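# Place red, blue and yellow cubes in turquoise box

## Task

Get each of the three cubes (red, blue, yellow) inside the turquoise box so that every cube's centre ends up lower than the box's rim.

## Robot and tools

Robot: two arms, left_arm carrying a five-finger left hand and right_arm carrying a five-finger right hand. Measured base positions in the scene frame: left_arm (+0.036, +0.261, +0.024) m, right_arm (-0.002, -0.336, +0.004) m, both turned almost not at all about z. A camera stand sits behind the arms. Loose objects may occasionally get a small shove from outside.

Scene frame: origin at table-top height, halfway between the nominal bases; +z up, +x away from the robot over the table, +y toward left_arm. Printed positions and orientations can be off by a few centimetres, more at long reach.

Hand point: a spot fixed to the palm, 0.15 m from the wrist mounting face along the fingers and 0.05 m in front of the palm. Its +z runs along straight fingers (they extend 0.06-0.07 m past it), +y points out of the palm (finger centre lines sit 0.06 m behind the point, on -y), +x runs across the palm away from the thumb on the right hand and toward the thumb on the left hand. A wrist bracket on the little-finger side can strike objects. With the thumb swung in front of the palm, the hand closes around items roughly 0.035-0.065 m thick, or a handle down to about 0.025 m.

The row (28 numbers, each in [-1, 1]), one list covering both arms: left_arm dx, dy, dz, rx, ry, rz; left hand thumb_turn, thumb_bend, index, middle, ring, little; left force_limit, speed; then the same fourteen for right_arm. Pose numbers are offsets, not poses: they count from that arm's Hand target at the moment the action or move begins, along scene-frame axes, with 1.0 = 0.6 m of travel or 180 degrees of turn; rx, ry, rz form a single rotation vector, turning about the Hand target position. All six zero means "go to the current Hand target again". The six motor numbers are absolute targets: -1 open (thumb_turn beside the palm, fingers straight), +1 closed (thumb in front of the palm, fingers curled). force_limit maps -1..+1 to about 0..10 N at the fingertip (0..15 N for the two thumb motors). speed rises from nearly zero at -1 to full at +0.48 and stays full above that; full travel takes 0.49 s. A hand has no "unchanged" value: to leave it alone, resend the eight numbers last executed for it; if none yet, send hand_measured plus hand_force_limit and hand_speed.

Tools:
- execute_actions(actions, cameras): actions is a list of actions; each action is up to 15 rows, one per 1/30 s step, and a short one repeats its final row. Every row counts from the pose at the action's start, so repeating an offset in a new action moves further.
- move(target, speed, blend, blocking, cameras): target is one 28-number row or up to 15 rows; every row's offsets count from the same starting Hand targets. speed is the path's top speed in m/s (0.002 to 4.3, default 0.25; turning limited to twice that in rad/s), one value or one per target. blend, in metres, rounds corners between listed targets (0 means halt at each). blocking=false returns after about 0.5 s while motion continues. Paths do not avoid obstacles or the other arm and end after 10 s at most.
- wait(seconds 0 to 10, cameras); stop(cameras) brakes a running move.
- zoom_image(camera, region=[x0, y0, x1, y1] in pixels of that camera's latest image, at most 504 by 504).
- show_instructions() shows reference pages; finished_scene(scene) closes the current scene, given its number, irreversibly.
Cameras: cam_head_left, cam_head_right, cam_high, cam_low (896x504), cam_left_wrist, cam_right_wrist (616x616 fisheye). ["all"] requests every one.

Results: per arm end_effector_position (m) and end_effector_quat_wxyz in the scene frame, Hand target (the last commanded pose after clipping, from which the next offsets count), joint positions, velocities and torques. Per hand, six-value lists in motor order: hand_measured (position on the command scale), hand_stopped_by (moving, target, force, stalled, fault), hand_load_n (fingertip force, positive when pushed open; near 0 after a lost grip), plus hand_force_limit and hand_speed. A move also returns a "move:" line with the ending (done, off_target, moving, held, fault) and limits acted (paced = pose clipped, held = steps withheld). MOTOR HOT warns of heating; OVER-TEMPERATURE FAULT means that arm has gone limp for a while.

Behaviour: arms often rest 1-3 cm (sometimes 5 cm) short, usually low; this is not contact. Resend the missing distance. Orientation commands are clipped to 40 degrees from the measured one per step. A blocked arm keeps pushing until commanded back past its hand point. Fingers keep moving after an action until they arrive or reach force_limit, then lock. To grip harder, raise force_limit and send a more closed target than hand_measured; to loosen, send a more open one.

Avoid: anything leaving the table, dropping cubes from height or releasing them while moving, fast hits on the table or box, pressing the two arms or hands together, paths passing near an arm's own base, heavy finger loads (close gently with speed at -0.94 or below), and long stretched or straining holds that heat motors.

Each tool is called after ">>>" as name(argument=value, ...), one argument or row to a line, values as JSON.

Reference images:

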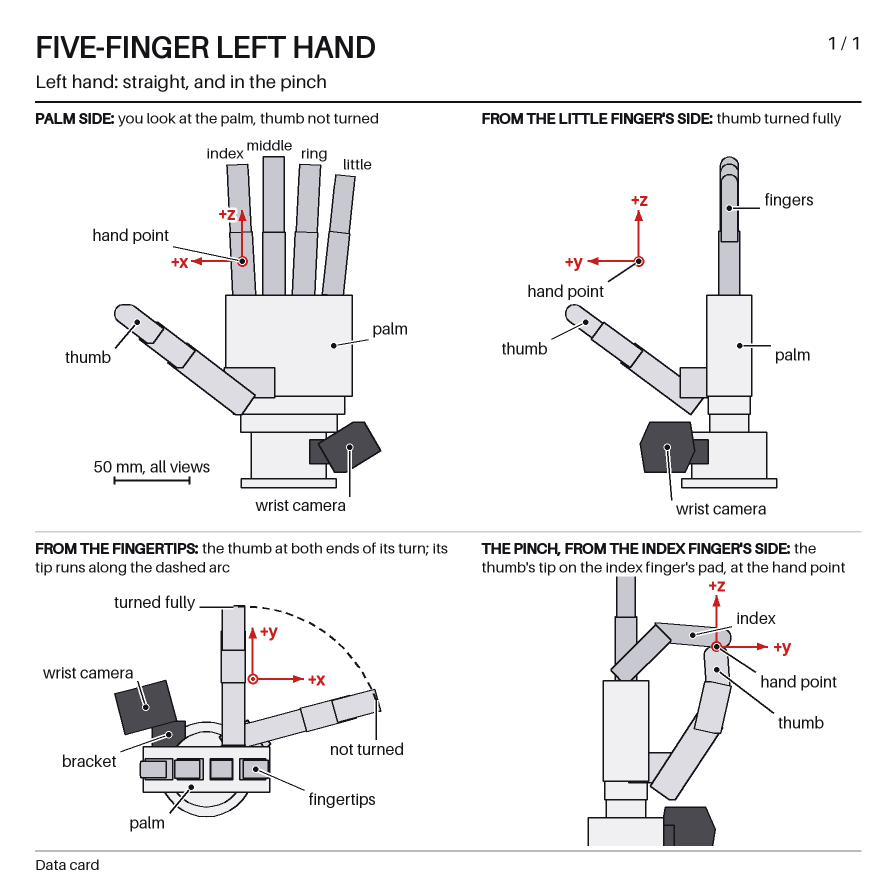

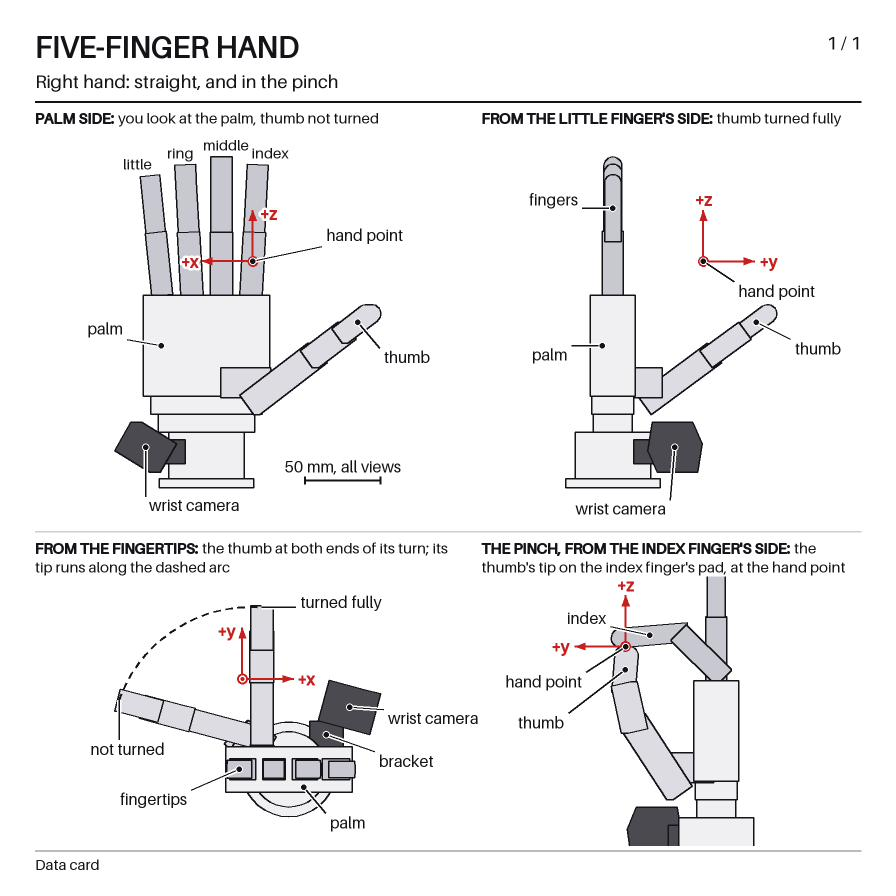

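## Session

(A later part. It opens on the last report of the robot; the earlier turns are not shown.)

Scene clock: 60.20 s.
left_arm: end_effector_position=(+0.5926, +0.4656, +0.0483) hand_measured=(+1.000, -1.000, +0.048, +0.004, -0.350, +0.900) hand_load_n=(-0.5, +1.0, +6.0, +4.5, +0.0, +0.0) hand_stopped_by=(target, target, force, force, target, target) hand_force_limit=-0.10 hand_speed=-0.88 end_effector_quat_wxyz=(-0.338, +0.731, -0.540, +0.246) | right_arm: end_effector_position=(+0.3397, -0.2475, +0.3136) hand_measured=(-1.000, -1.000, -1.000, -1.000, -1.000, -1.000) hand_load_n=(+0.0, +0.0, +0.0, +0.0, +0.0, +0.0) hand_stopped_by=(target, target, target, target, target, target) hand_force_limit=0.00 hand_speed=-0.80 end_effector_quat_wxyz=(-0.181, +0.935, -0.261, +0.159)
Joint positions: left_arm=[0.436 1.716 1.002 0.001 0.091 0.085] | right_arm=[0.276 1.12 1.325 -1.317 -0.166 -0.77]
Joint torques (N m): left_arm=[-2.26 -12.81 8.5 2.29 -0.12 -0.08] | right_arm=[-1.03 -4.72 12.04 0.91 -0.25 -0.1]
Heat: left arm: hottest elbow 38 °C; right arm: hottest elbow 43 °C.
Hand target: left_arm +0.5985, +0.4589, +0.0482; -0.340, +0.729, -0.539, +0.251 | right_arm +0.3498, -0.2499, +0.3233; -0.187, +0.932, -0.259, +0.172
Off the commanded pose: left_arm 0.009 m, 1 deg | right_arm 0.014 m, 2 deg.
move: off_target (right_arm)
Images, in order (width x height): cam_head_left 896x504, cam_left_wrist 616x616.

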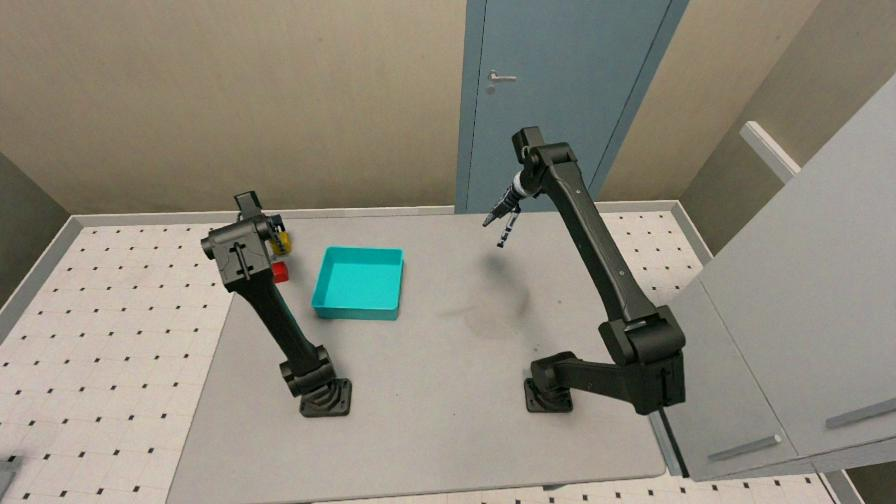

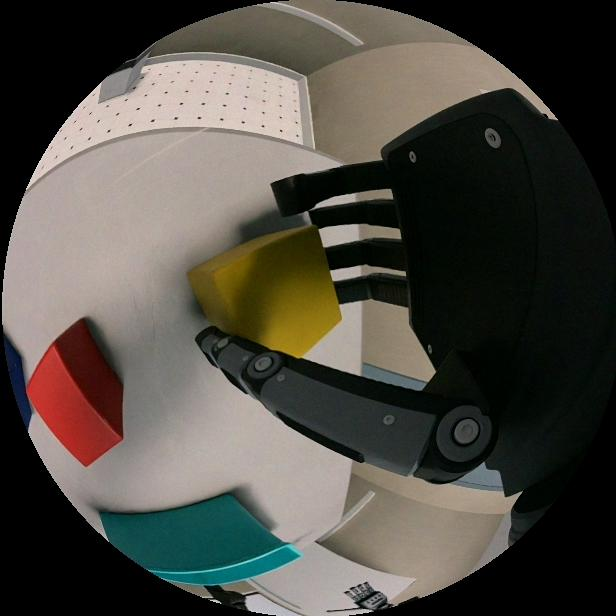

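>>> move(
  target=[
    [0,0,0.236,0,0,0,1,-1,0.4,0.4,-0.35,0.9,-0.1,-0.88, 0,0,0,0,0,0,-1,-1,-1,-1,-1,-1,0,-0.8],
    [-0.3008,-0.5698,0.236,0,0,-0.1194,1,-1,0.4,0.4,-0.1,0.9,-0.1,0, 0,0,0,0,0,0,-1,-1,-1,-1,-1,-1,0,-0.8],
    [-0.3008,-0.5698,0.086,0,0,-0.1194,1,-1,0.4,0.4,-0.1,0.9,-0.1,0, 0,0,0,0,0,0,-1,-1,-1,-1,-1,-1,0,-0.8],
  ],
  speed=0.2,
  cameras=["all"],
)

>>> zoom_image(
  camera="cam_head_left",
  region=[230, 200, 430, 350],
)

>>> zoom_image(
  camera="cam_high",
  region=[440, 200, 640, 440],
)

>>> zoom_image(
  camera="cam_head_right",
  region=[230, 200, 430, 350],
)

Scene clock: 78.10 s.
left_arm: end_effector_position=(+0.4133, +0.1250, +0.0952) hand_measured=(+1.000, -1.000, +0.048, +0.004, -0.100, +0.900) hand_load_n=(-0.5, +1.0, +6.5, +4.0, +0.0, +0.0) hand_stopped_by=(target, target, force, force, target, target) hand_force_limit=-0.10 hand_speed=0.00 end_effector_quat_wxyz=(-0.285, +0.618, -0.669, +0.298) | right_arm: end_effector_position=(+0.3397, -0.2475, +0.3136) hand_measured=(-1.000, -1.000, -1.000, -1.000, -1.000, -1.000) hand_load_n=(+0.0, +0.5, +0.0, +0.0, +0.0, +0.0) hand_stopped_by=(target, target, target, target, target, target) hand_force_limit=0.00 hand_speed=-0.80 end_effector_quat_wxyz=(-0.181, +0.935, -0.261, +0.159)
Joint positions: left_arm=[-0.336 1.11 0.544 -0.174 -0.211 -0.172] | right_arm=[0.276 1.12 1.325 -1.317 -0.166 -0.77]
Joint torques (N m): left_arm=[-2.32 -5.83 9.73 2.59 -0.3 -0.09] | right_arm=[-0.97 -4.48 11.95 0.85 -0.26 -0.11]
Heat: left arm: hottest elbow 38 °C; right arm: hottest elbow 44 °C.
Hand target: left_arm +0.4179, +0.1170, +0.0997; -0.287, +0.615, -0.665, +0.310 | right_arm +0.3498, -0.2499, +0.3233; -0.187, +0.932, -0.259, +0.172
Off the commanded pose: left_arm 0.010 m, 1 deg | right_arm 0.014 m, 2 deg.
move: off_target (right_arm)

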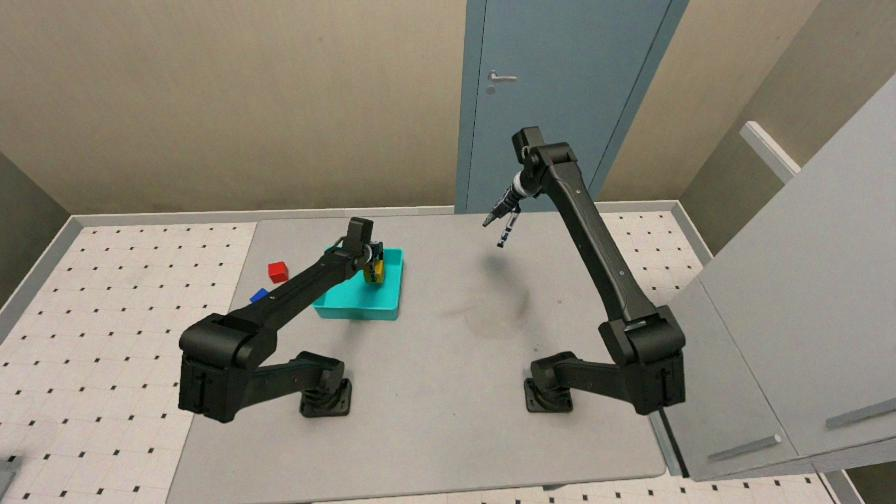

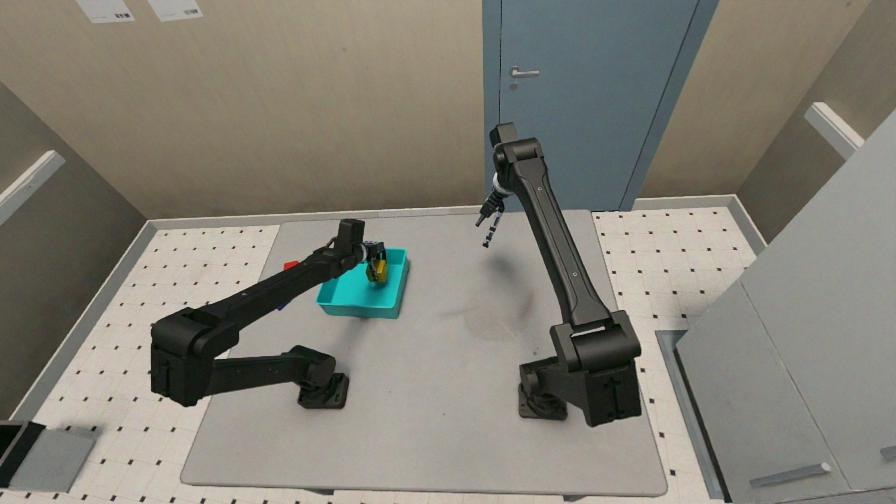

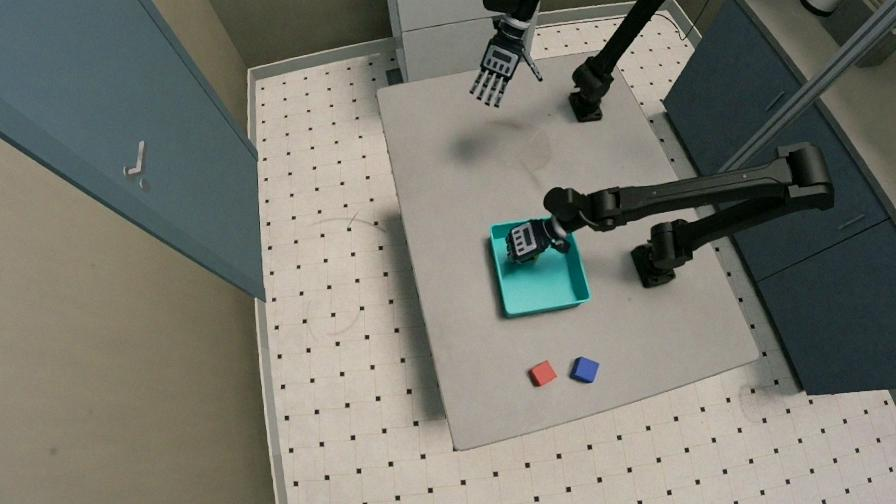

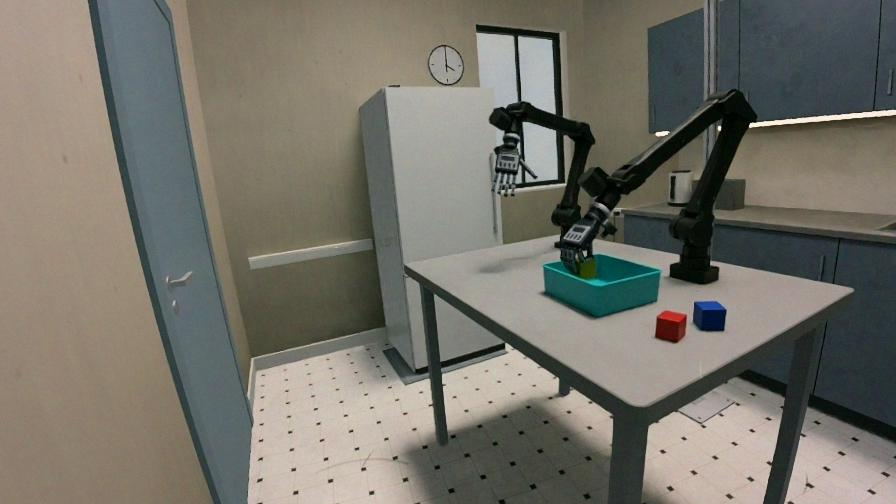

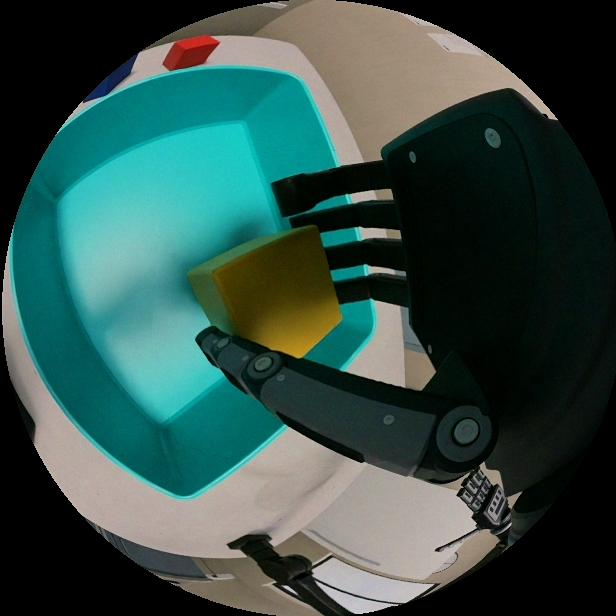

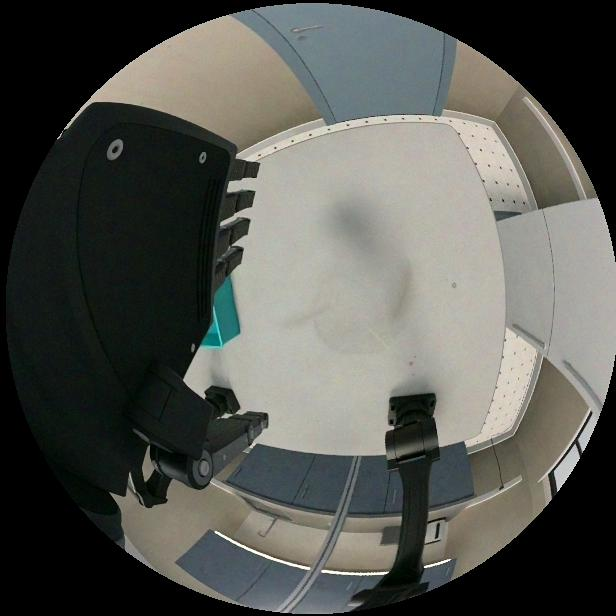

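Scaled by 2.520 from the camera's 896x504 image, which has a finer 1280x720 frame.

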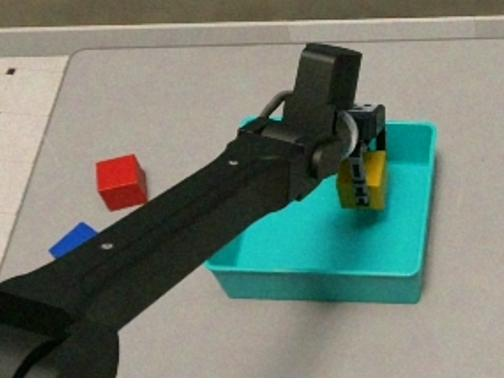

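Scaled by 2.100 from the camera's 896x504 image, which has a finer 1280x720 frame.

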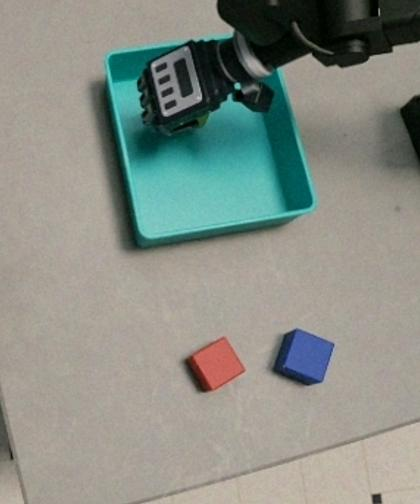

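Scaled by 2.520 from the camera's 896x504 image, which has a finer 1280x720 frame.

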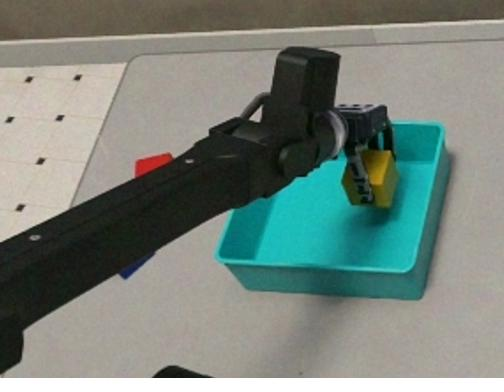

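>>> move(
  target=[
    [0,-0.025,0,0,0,0,1,-1,0.4,0.4,-0.1,0.9,-0.1,0, 0,0,0,0,0,0,-1,-1,-1,-1,-1,-1,0,-0.8],
    [0,-0.025,-0.0645,0,0,0,1,-1,0.4,0.4,-0.1,0.9,-0.1,0, 0,0,0,0,0,0,-1,-1,-1,-1,-1,-1,0,-0.8],
  ],
  speed=0.1,
  cameras=["cam_head_left","cam_high","cam_left_wrist"],
)

>>> zoom_image(
  camera="cam_head_left",
  region=[300, 230, 430, 340],
)

Scene clock: 92.40 s.
left_arm: end_effector_position=(+0.4142, +0.1102, +0.0570) hand_measured=(+1.000, -1.000, +0.048, +0.004, -0.100, +0.900) hand_load_n=(-0.5, +1.0, +6.5, +4.0, -0.5, +0.0) hand_stopped_by=(target, target, force, force, target, target) hand_force_limit=-0.10 hand_speed=0.00 end_effector_quat_wxyz=(-0.285, +0.618, -0.669, +0.298) | right_arm: end_effector_position=(+0.3397, -0.2475, +0.3136) hand_measured=(-1.000, -1.000, -1.000, -1.000, -1.000, -1.000) hand_load_n=(+0.0, +0.0, +0.0, +0.0, -0.5, +0.0) hand_stopped_by=(target, target, target, target, target, target) hand_force_limit=0.00 hand_speed=-0.80 end_effector_quat_wxyz=(-0.181, +0.935, -0.261, +0.159)
Joint positions: left_arm=[-0.382 1.223 0.501 -0.025 -0.246 -0.204] | right_arm=[0.276 1.12 1.325 -1.317 -0.166 -0.77]
Joint torques (N m): left_arm=[-2.37 -6.59 8.72 2.41 -0.32 -0.09] | right_arm=[-1.03 -4.72 12 0.9 -0.25 -0.11]
Heat: left arm: hottest elbow 39 °C; right arm: hottest elbow 45 °C.
Hand target: left_arm +0.4180, +0.1021, +0.0610; -0.287, +0.615, -0.665, +0.310 | right_arm +0.3498, -0.2499, +0.3233; -0.187, +0.932, -0.259, +0.172
Off the commanded pose: left_arm 0.010 m, 1 deg | right_arm 0.014 m, 2 deg.
move: off_target (right_arm)
Images, in order (width x height): cam_head_left 896x504, cam_high 896x504, cam_left_wrist 616x616.

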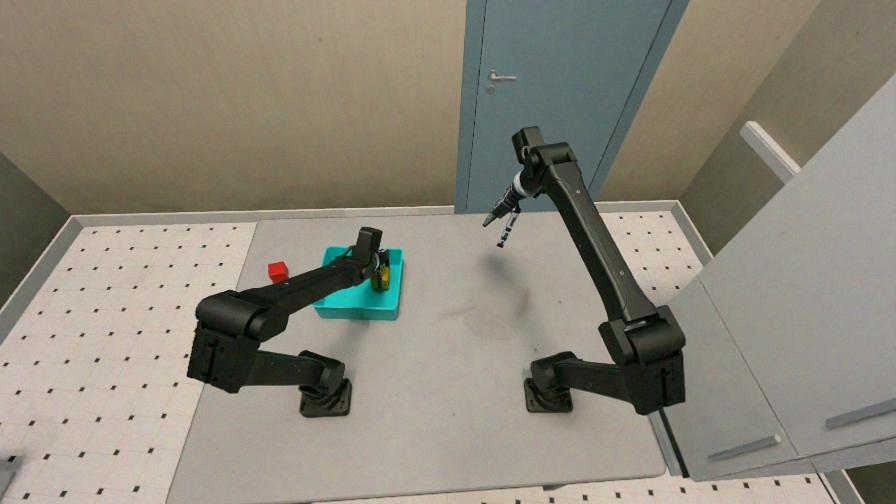

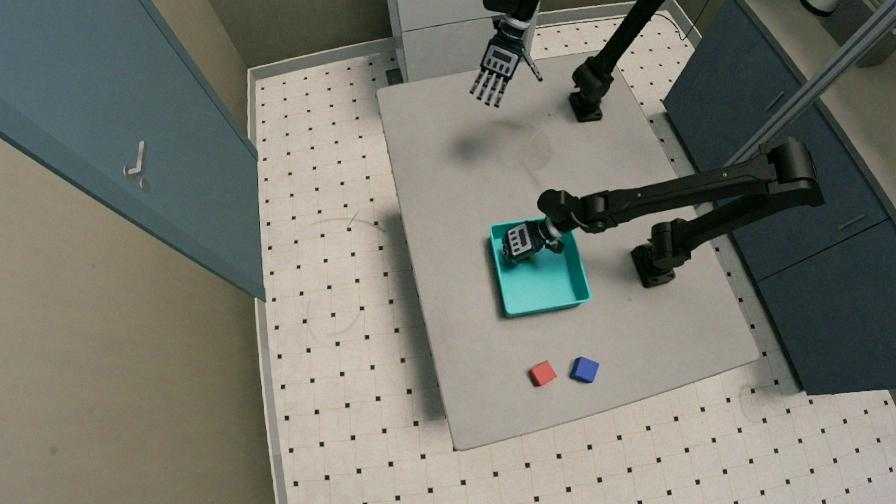

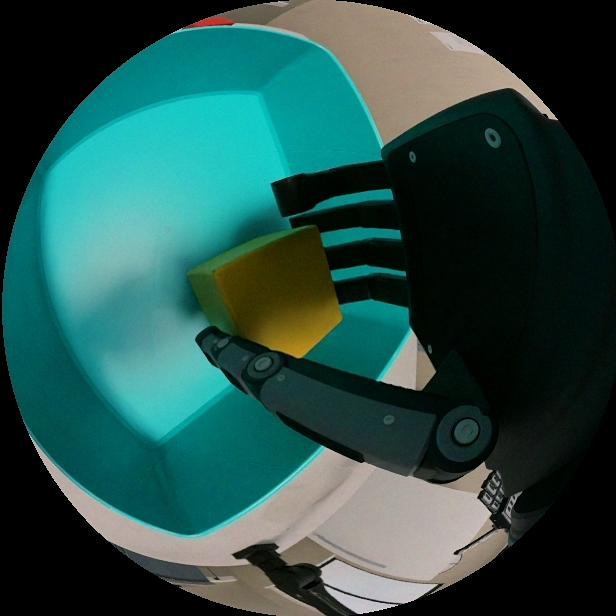

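Scaled by 3.877 from the camera's 896x504 image, which has a finer 1280x720 frame.

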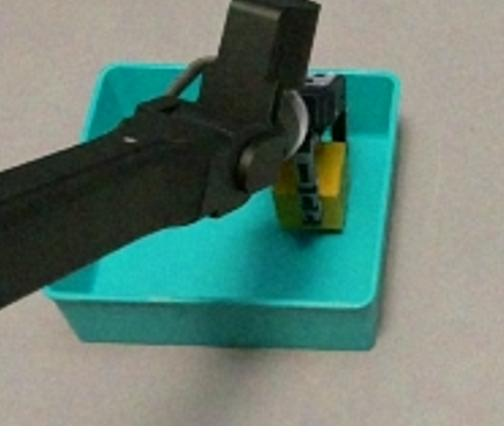

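>>> move(
  target=[
    [0,0,0,0,0,0,1,-1,-0.2,-0.2,-0.1,0.9,-0.1,-0.6, 0,0,0,0,0,0,-1,-1,-1,-1,-1,-1,0,-0.8],
    [0.01,0,0.24,0,0,0,1,-1,-0.2,-0.2,-0.1,0.9,-0.1,-0.6, 0,0,0,0,0,0,-1,-1,-1,-1,-1,-1,0,-0.8],
    [0.065,0.585,0.132,0,0,0.1194,1,-1,-0.35,-0.35,-0.35,0.9,-0.1,0, 0,0,0,0,0,0,-1,-1,-1,-1,-1,-1,0,-0.8],
  ],
  speed=[0.1, 0.12, 0.25],
  cameras=["all"],
)

>>> zoom_image(
  camera="cam_head_left",
  region=[230, 200, 430, 350],
)

>>> zoom_image(
  camera="cam_high",
  region=[440, 200, 640, 440],
)

>>> zoom_image(
  camera="cam_low",
  region=[580, 240, 760, 380],
)

Scene clock: 101.93 s.
left_arm: end_effector_position=(+0.4340, +0.4333, +0.1144) hand_measured=(+1.000, -1.000, -0.350, -0.350, -0.350, +0.900) hand_load_n=(+0.0, -0.5, +0.0, +0.0, +0.0, +0.5) hand_stopped_by=(target, target, target, target, target, target) hand_force_limit=-0.10 hand_speed=0.00 end_effector_quat_wxyz=(-0.310, +0.742, -0.543, +0.242) | right_arm: end_effector_position=(+0.3397, -0.2475, +0.3136) hand_measured=(-1.000, -1.000, -1.000, -1.000, -1.000, -1.000) hand_load_n=(+0.0, +0.0, +0.0, +0.0, -0.5, +0.0) hand_stopped_by=(target, target, target, target, target, target) hand_force_limit=0.00 hand_speed=-0.80 end_effector_quat_wxyz=(-0.181, +0.935, -0.261, +0.159)
Joint positions: left_arm=[0.553 1.23 0.708 -0.258 0.192 0.157] | right_arm=[0.276 1.12 1.325 -1.317 -0.166 -0.77]
Joint torques (N m): left_arm=[-0.44 -7.12 14.63 2.22 0.22 0.12] | right_arm=[-0.91 -4.54 12.03 0.83 -0.23 -0.09]
Heat: left arm: hottest elbow 39 °C; right arm: hottest elbow 45 °C.
Hand target: left_arm +0.4570, +0.4531, +0.1401; -0.340, +0.729, -0.539, +0.251 | right_arm +0.3498, -0.2499, +0.3233; -0.187, +0.932, -0.259, +0.172
Off the commanded pose: left_arm 0.040 m, 4 deg | right_arm 0.014 m, 2 deg.
move: off_target (left_arm, right_arm); target 3's new numbers were sent with left_arm's hand 0.040 m and 4 deg from that target

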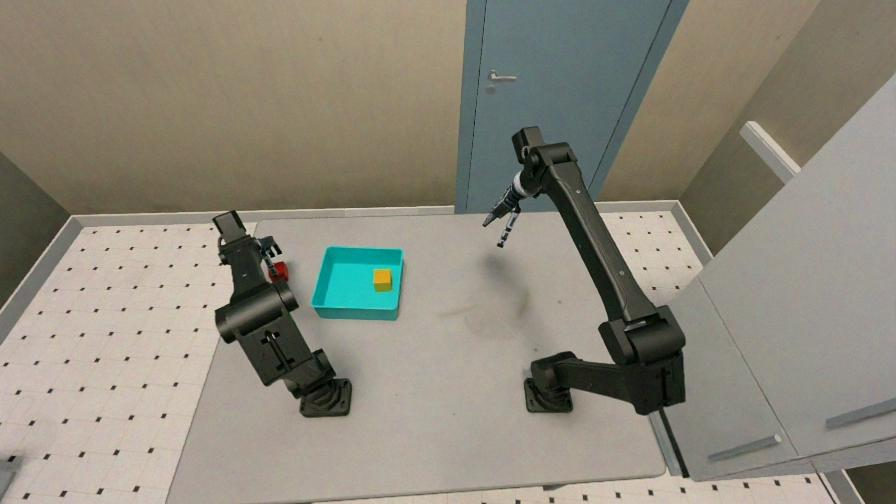

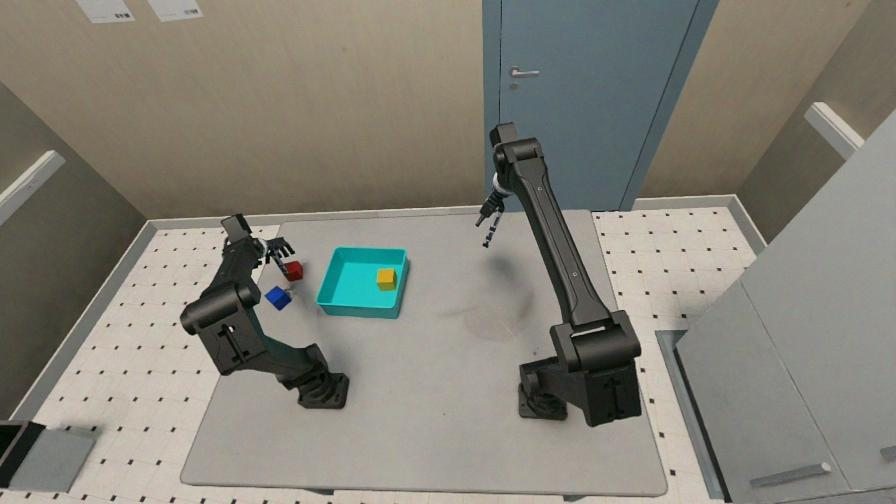

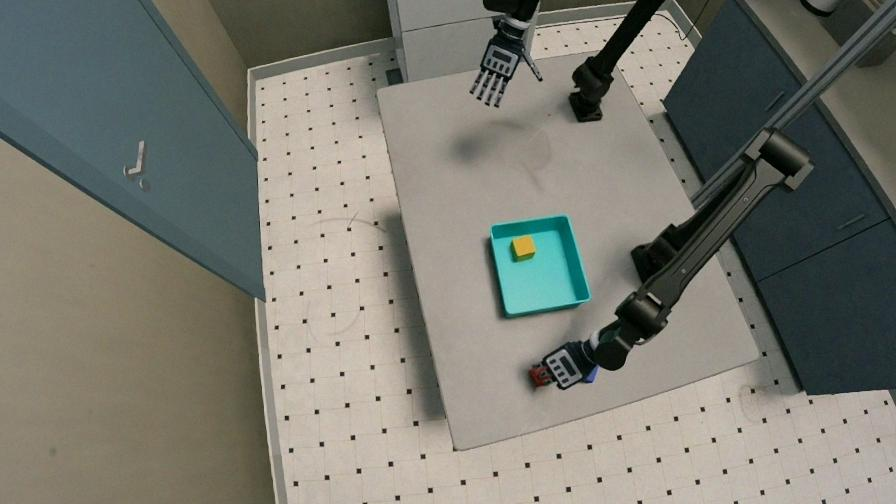

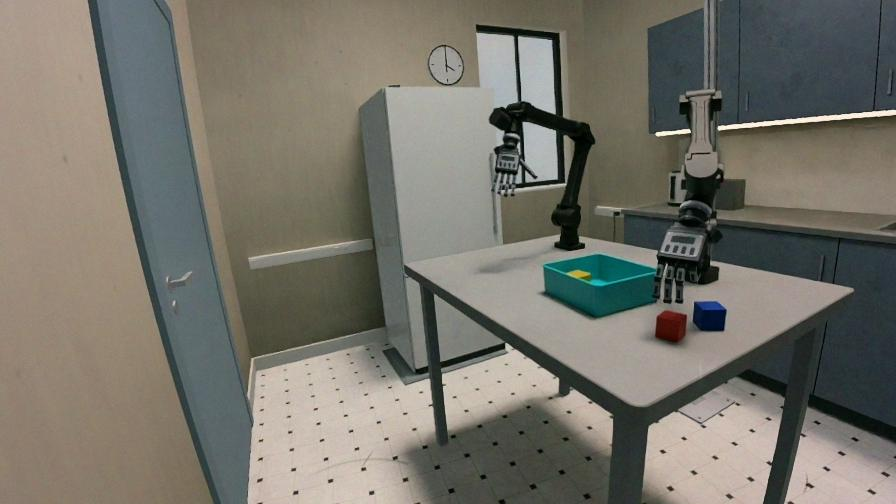

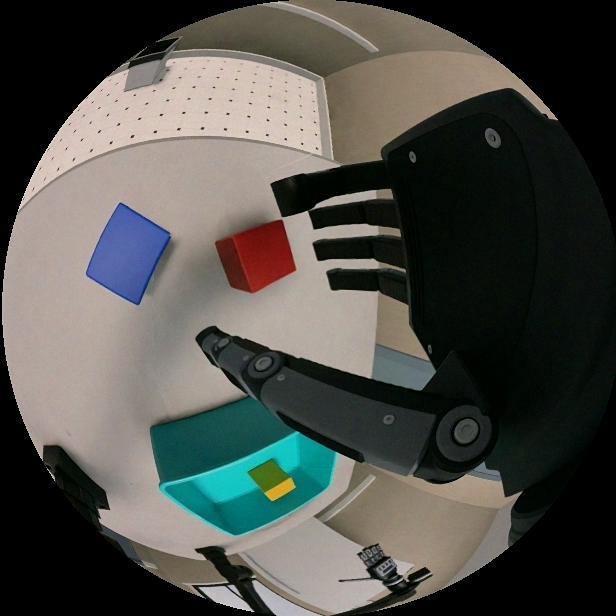

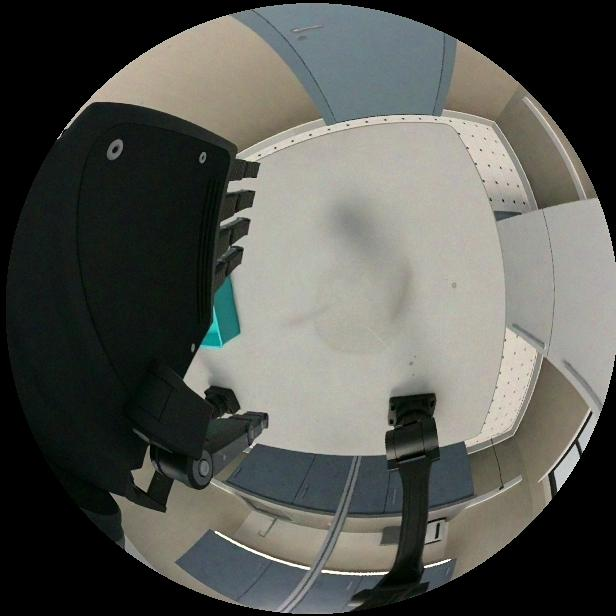

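Scaled by 2.520 from the camera's 896x504 image, which has a finer 1280x720 frame.

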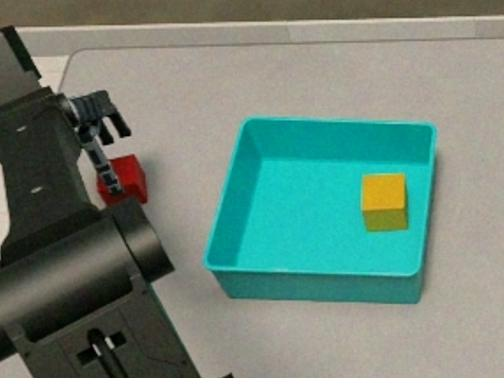

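Scaled by 2.100 from the camera's 896x504 image, which has a finer 1280x720 frame.

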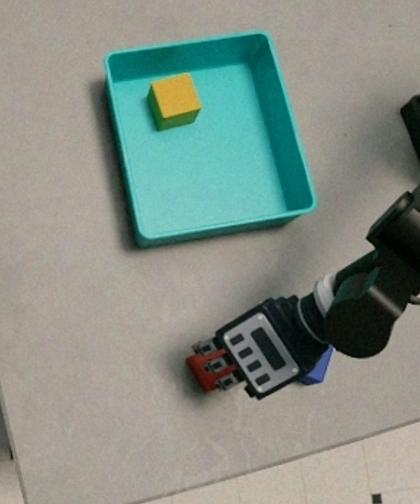

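Scaled by 2.800 from the camera's 896x504 image, which has a finer 1280x720 frame.

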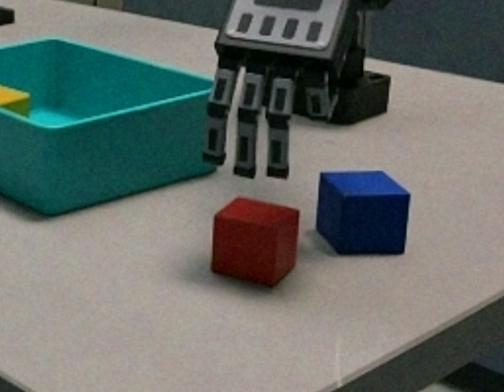

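>>> move(
  target=[
    [0.01,0.003,0.05,0,0,0,1,-1,-0.35,-0.35,-0.35,0.9,-0.1,0, 0,0,0,0,0,0,-1,-1,-1,-1,-1,-1,0,-0.8],
    [0.01,0.003,-0.1,0,0,0,1,-1,-0.35,-0.35,-0.35,0.9,-0.1,0, 0,0,0,0,0,0,-1,-1,-1,-1,-1,-1,0,-0.8],
  ],
  speed=0.12,
  cameras=["cam_head_left","cam_high","cam_left_wrist"],
)

>>> zoom_image(
  camera="cam_head_left",
  region=[230, 220, 330, 320],
)

Scene clock: 109.80 s.
left_arm: end_effector_position=(+0.4626, +0.4506, +0.0819) hand_measured=(+1.000, -1.000, -0.350, -0.350, -0.350, +0.900) hand_load_n=(+0.0, +0.0, +0.0, +0.0, +0.0, +0.0) hand_stopped_by=(target, target, target, target, target, target) hand_force_limit=-0.10 hand_speed=0.00 end_effector_quat_wxyz=(-0.335, +0.731, -0.539, +0.252) | right_arm: end_effector_position=(+0.3397, -0.2475, +0.3136) hand_measured=(-1.000, -1.000, -1.000, -1.000, -1.000, -1.000) hand_load_n=(+0.0, +0.0, +0.0, +0.0, +0.0, +0.0) hand_stopped_by=(target, target, target, target, target, target) hand_force_limit=0.00 hand_speed=-0.80 end_effector_quat_wxyz=(-0.181, +0.935, -0.261, +0.159)
Joint positions: left_arm=[0.553 1.365 0.697 -0.055 0.192 0.157] | right_arm=[0.276 1.12 1.325 -1.317 -0.166 -0.77]
Joint torques (N m): left_arm=[-0.85 -8.41 8.59 2.29 0.1 0.09] | right_arm=[-0.97 -4.72 12.05 0.83 -0.24 -0.12]
Heat: left arm: hottest elbow 40 °C; right arm: hottest elbow 45 °C.
Hand target: left_arm +0.4630, +0.4549, +0.0802; -0.340, +0.729, -0.539, +0.251 | right_arm +0.3498, -0.2499, +0.3233; -0.187, +0.932, -0.259, +0.172
Off the commanded pose: left_arm 0.005 m, 1 deg | right_arm 0.014 m, 2 deg.
move: off_target (right_arm)
Images, in order (width x height): cam_head_left 896x504, cam_high 896x504, cam_left_wrist 616x616.

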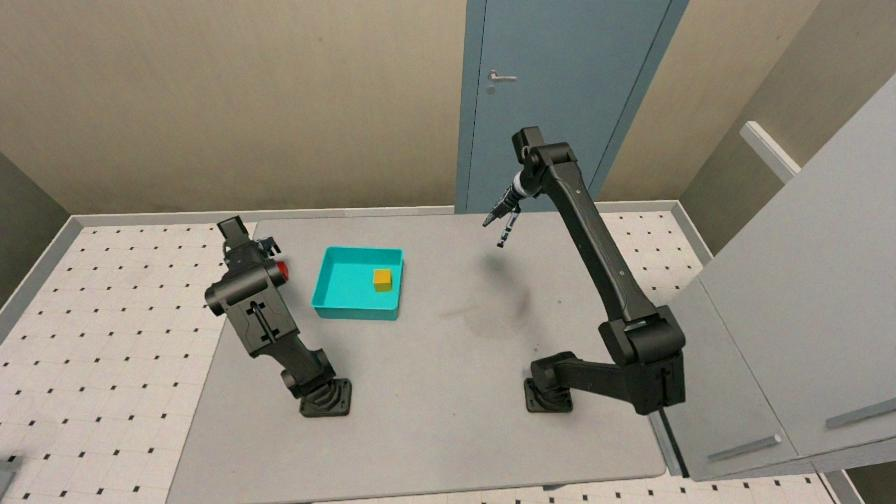

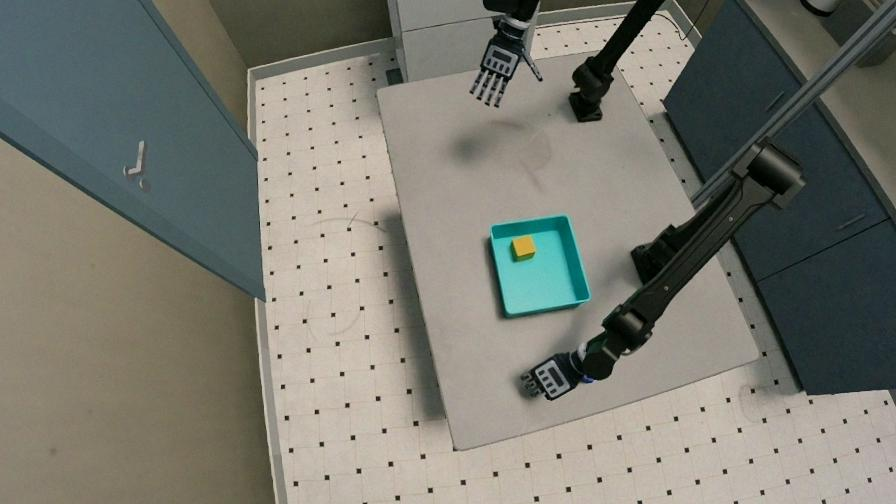

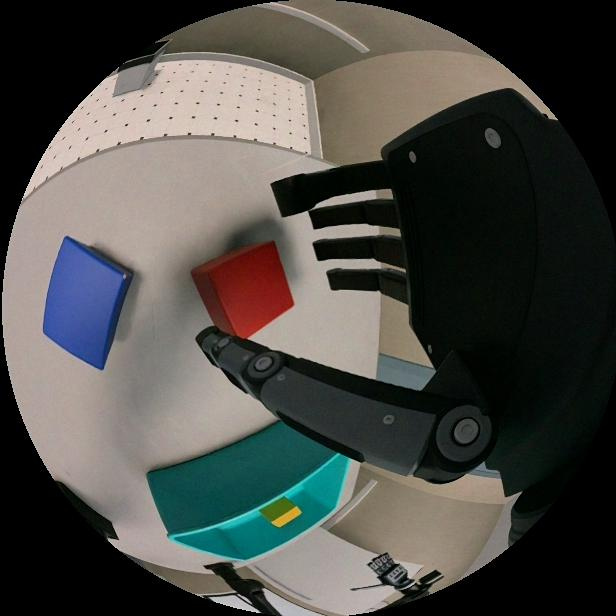

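Scaled by 5.040 from the camera's 896x504 image, which has a finer 1280x720 frame.

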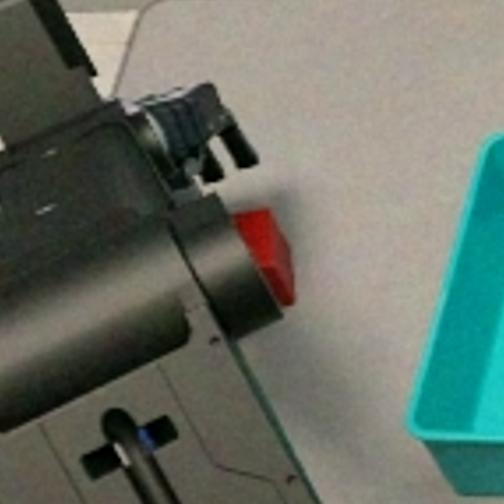

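>>> move(
  target=[
    [0,0,-0.0537,0,0,0,1,-1,-0.35,-0.35,-0.35,0.9,-0.1,0, 0,0,0,0,0,0,-1,-1,-1,-1,-1,-1,0,-0.8],
  ],
  speed=0.1,
  cameras=["cam_head_left","cam_head_right","cam_low","cam_left_wrist"],
)

>>> zoom_image(
  camera="cam_head_right",
  region=[230, 220, 330, 320],
)

>>> zoom_image(
  camera="cam_low",
  region=[600, 240, 760, 380],
)

Scene clock: 114.77 s.
left_arm: end_effector_position=(+0.4633, +0.4510, +0.0503) hand_measured=(+1.000, -1.000, -0.350, -0.350, -0.350, +0.900) hand_load_n=(+0.0, +0.0, +0.0, +0.0, +0.0, +0.0) hand_stopped_by=(target, target, target, target, target, target) hand_force_limit=-0.10 hand_speed=0.00 end_effector_quat_wxyz=(-0.335, +0.730, -0.539, +0.252) | right_arm: end_effector_position=(+0.3397, -0.2475, +0.3136) hand_measured=(-1.000, -1.000, -1.000, -1.000, -1.000, -1.000) hand_load_n=(+0.0, +0.0, +0.0, +0.0, +0.0, +0.0) hand_stopped_by=(target, target, target, target, target, target) hand_force_limit=0.00 hand_speed=-0.80 end_effector_quat_wxyz=(-0.181, +0.935, -0.261, +0.159)
Joint positions: left_arm=[0.553 1.438 0.66 0.057 0.192 0.157] | right_arm=[0.276 1.12 1.325 -1.317 -0.166 -0.77]
Joint torques (N m): left_arm=[-0.85 -8.7 7.87 2.36 0.1 0.1] | right_arm=[-1.03 -4.89 11.96 0.87 -0.21 -0.11]
Heat: left arm: hottest elbow 40 °C; right arm: hottest elbow 45 °C.
Hand target: left_arm +0.4631, +0.4550, +0.0482; -0.340, +0.729, -0.539, +0.251 | right_arm +0.3498, -0.2499, +0.3233; -0.187, +0.932, -0.259, +0.172
Off the commanded pose: left_arm 0.005 m, 1 deg | right_arm 0.014 m, 2 deg.
move: off_target (right_arm)
Images, in order (width x height): cam_head_left 896x504, cam_head_right 896x504, cam_low 896x504, cam_left_wrist 616x616.

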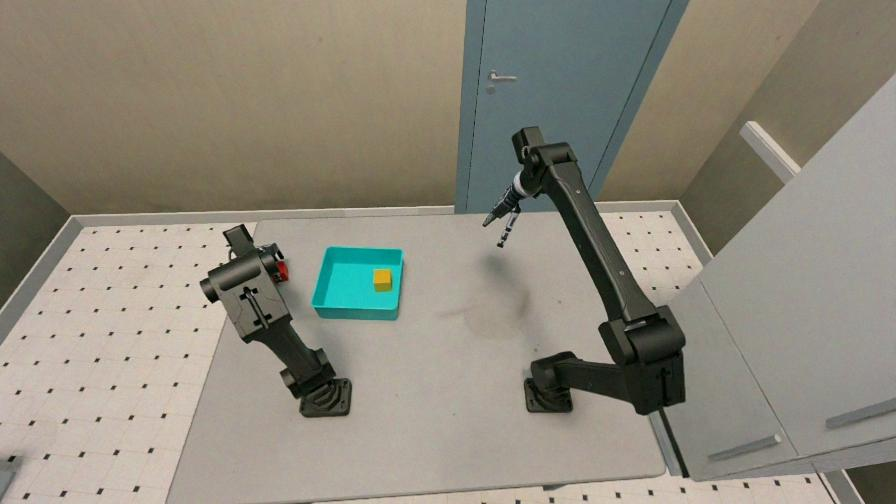

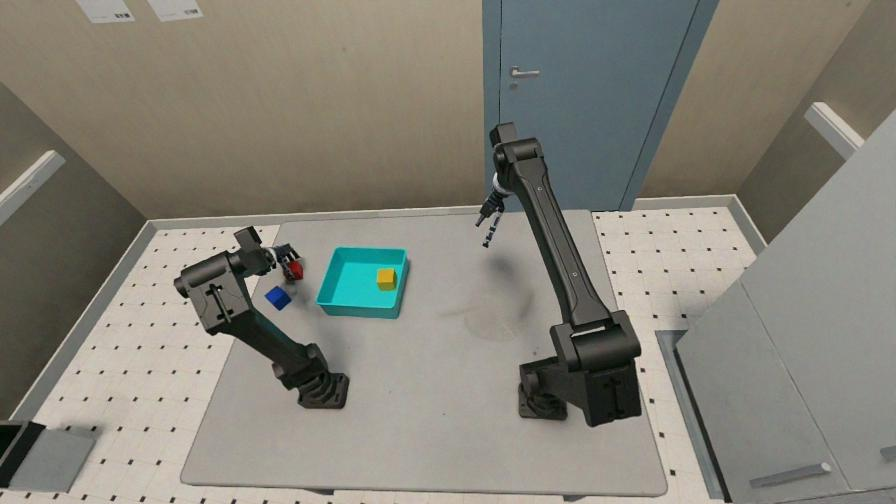

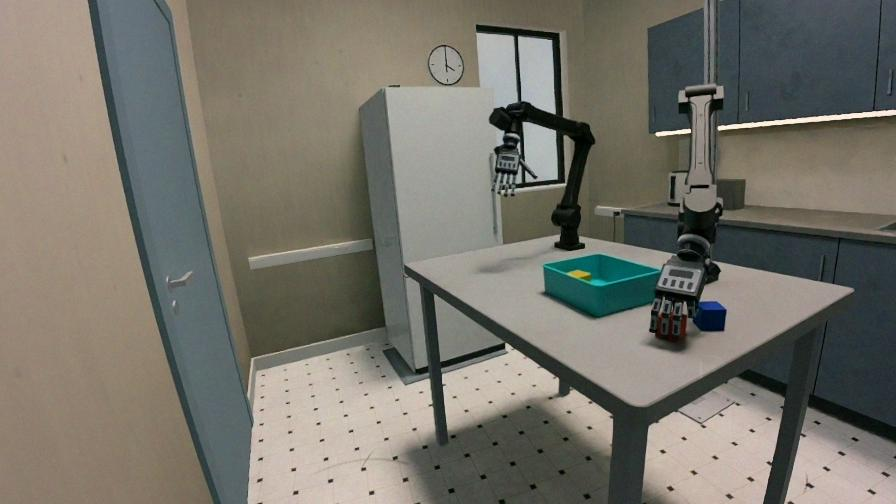

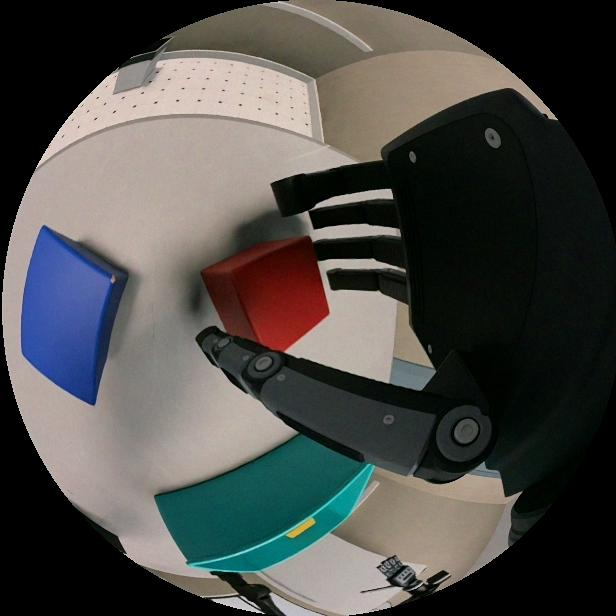

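Scaled by 5.040 from the camera's 896x504 image, which has a finer 1280x720 frame.

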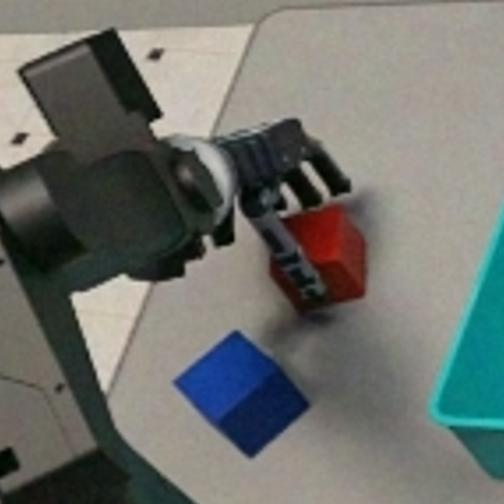

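Scaled by 3.150 from the camera's 896x504 image, which has a finer 1280x720 frame.

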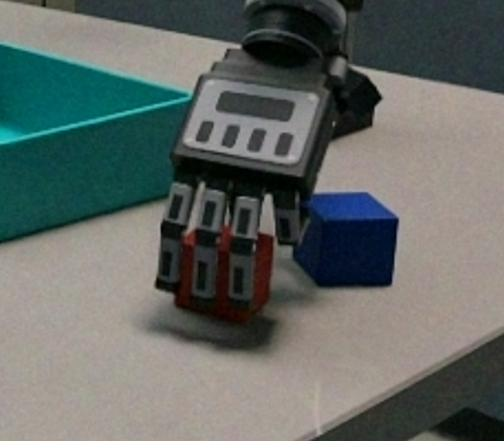

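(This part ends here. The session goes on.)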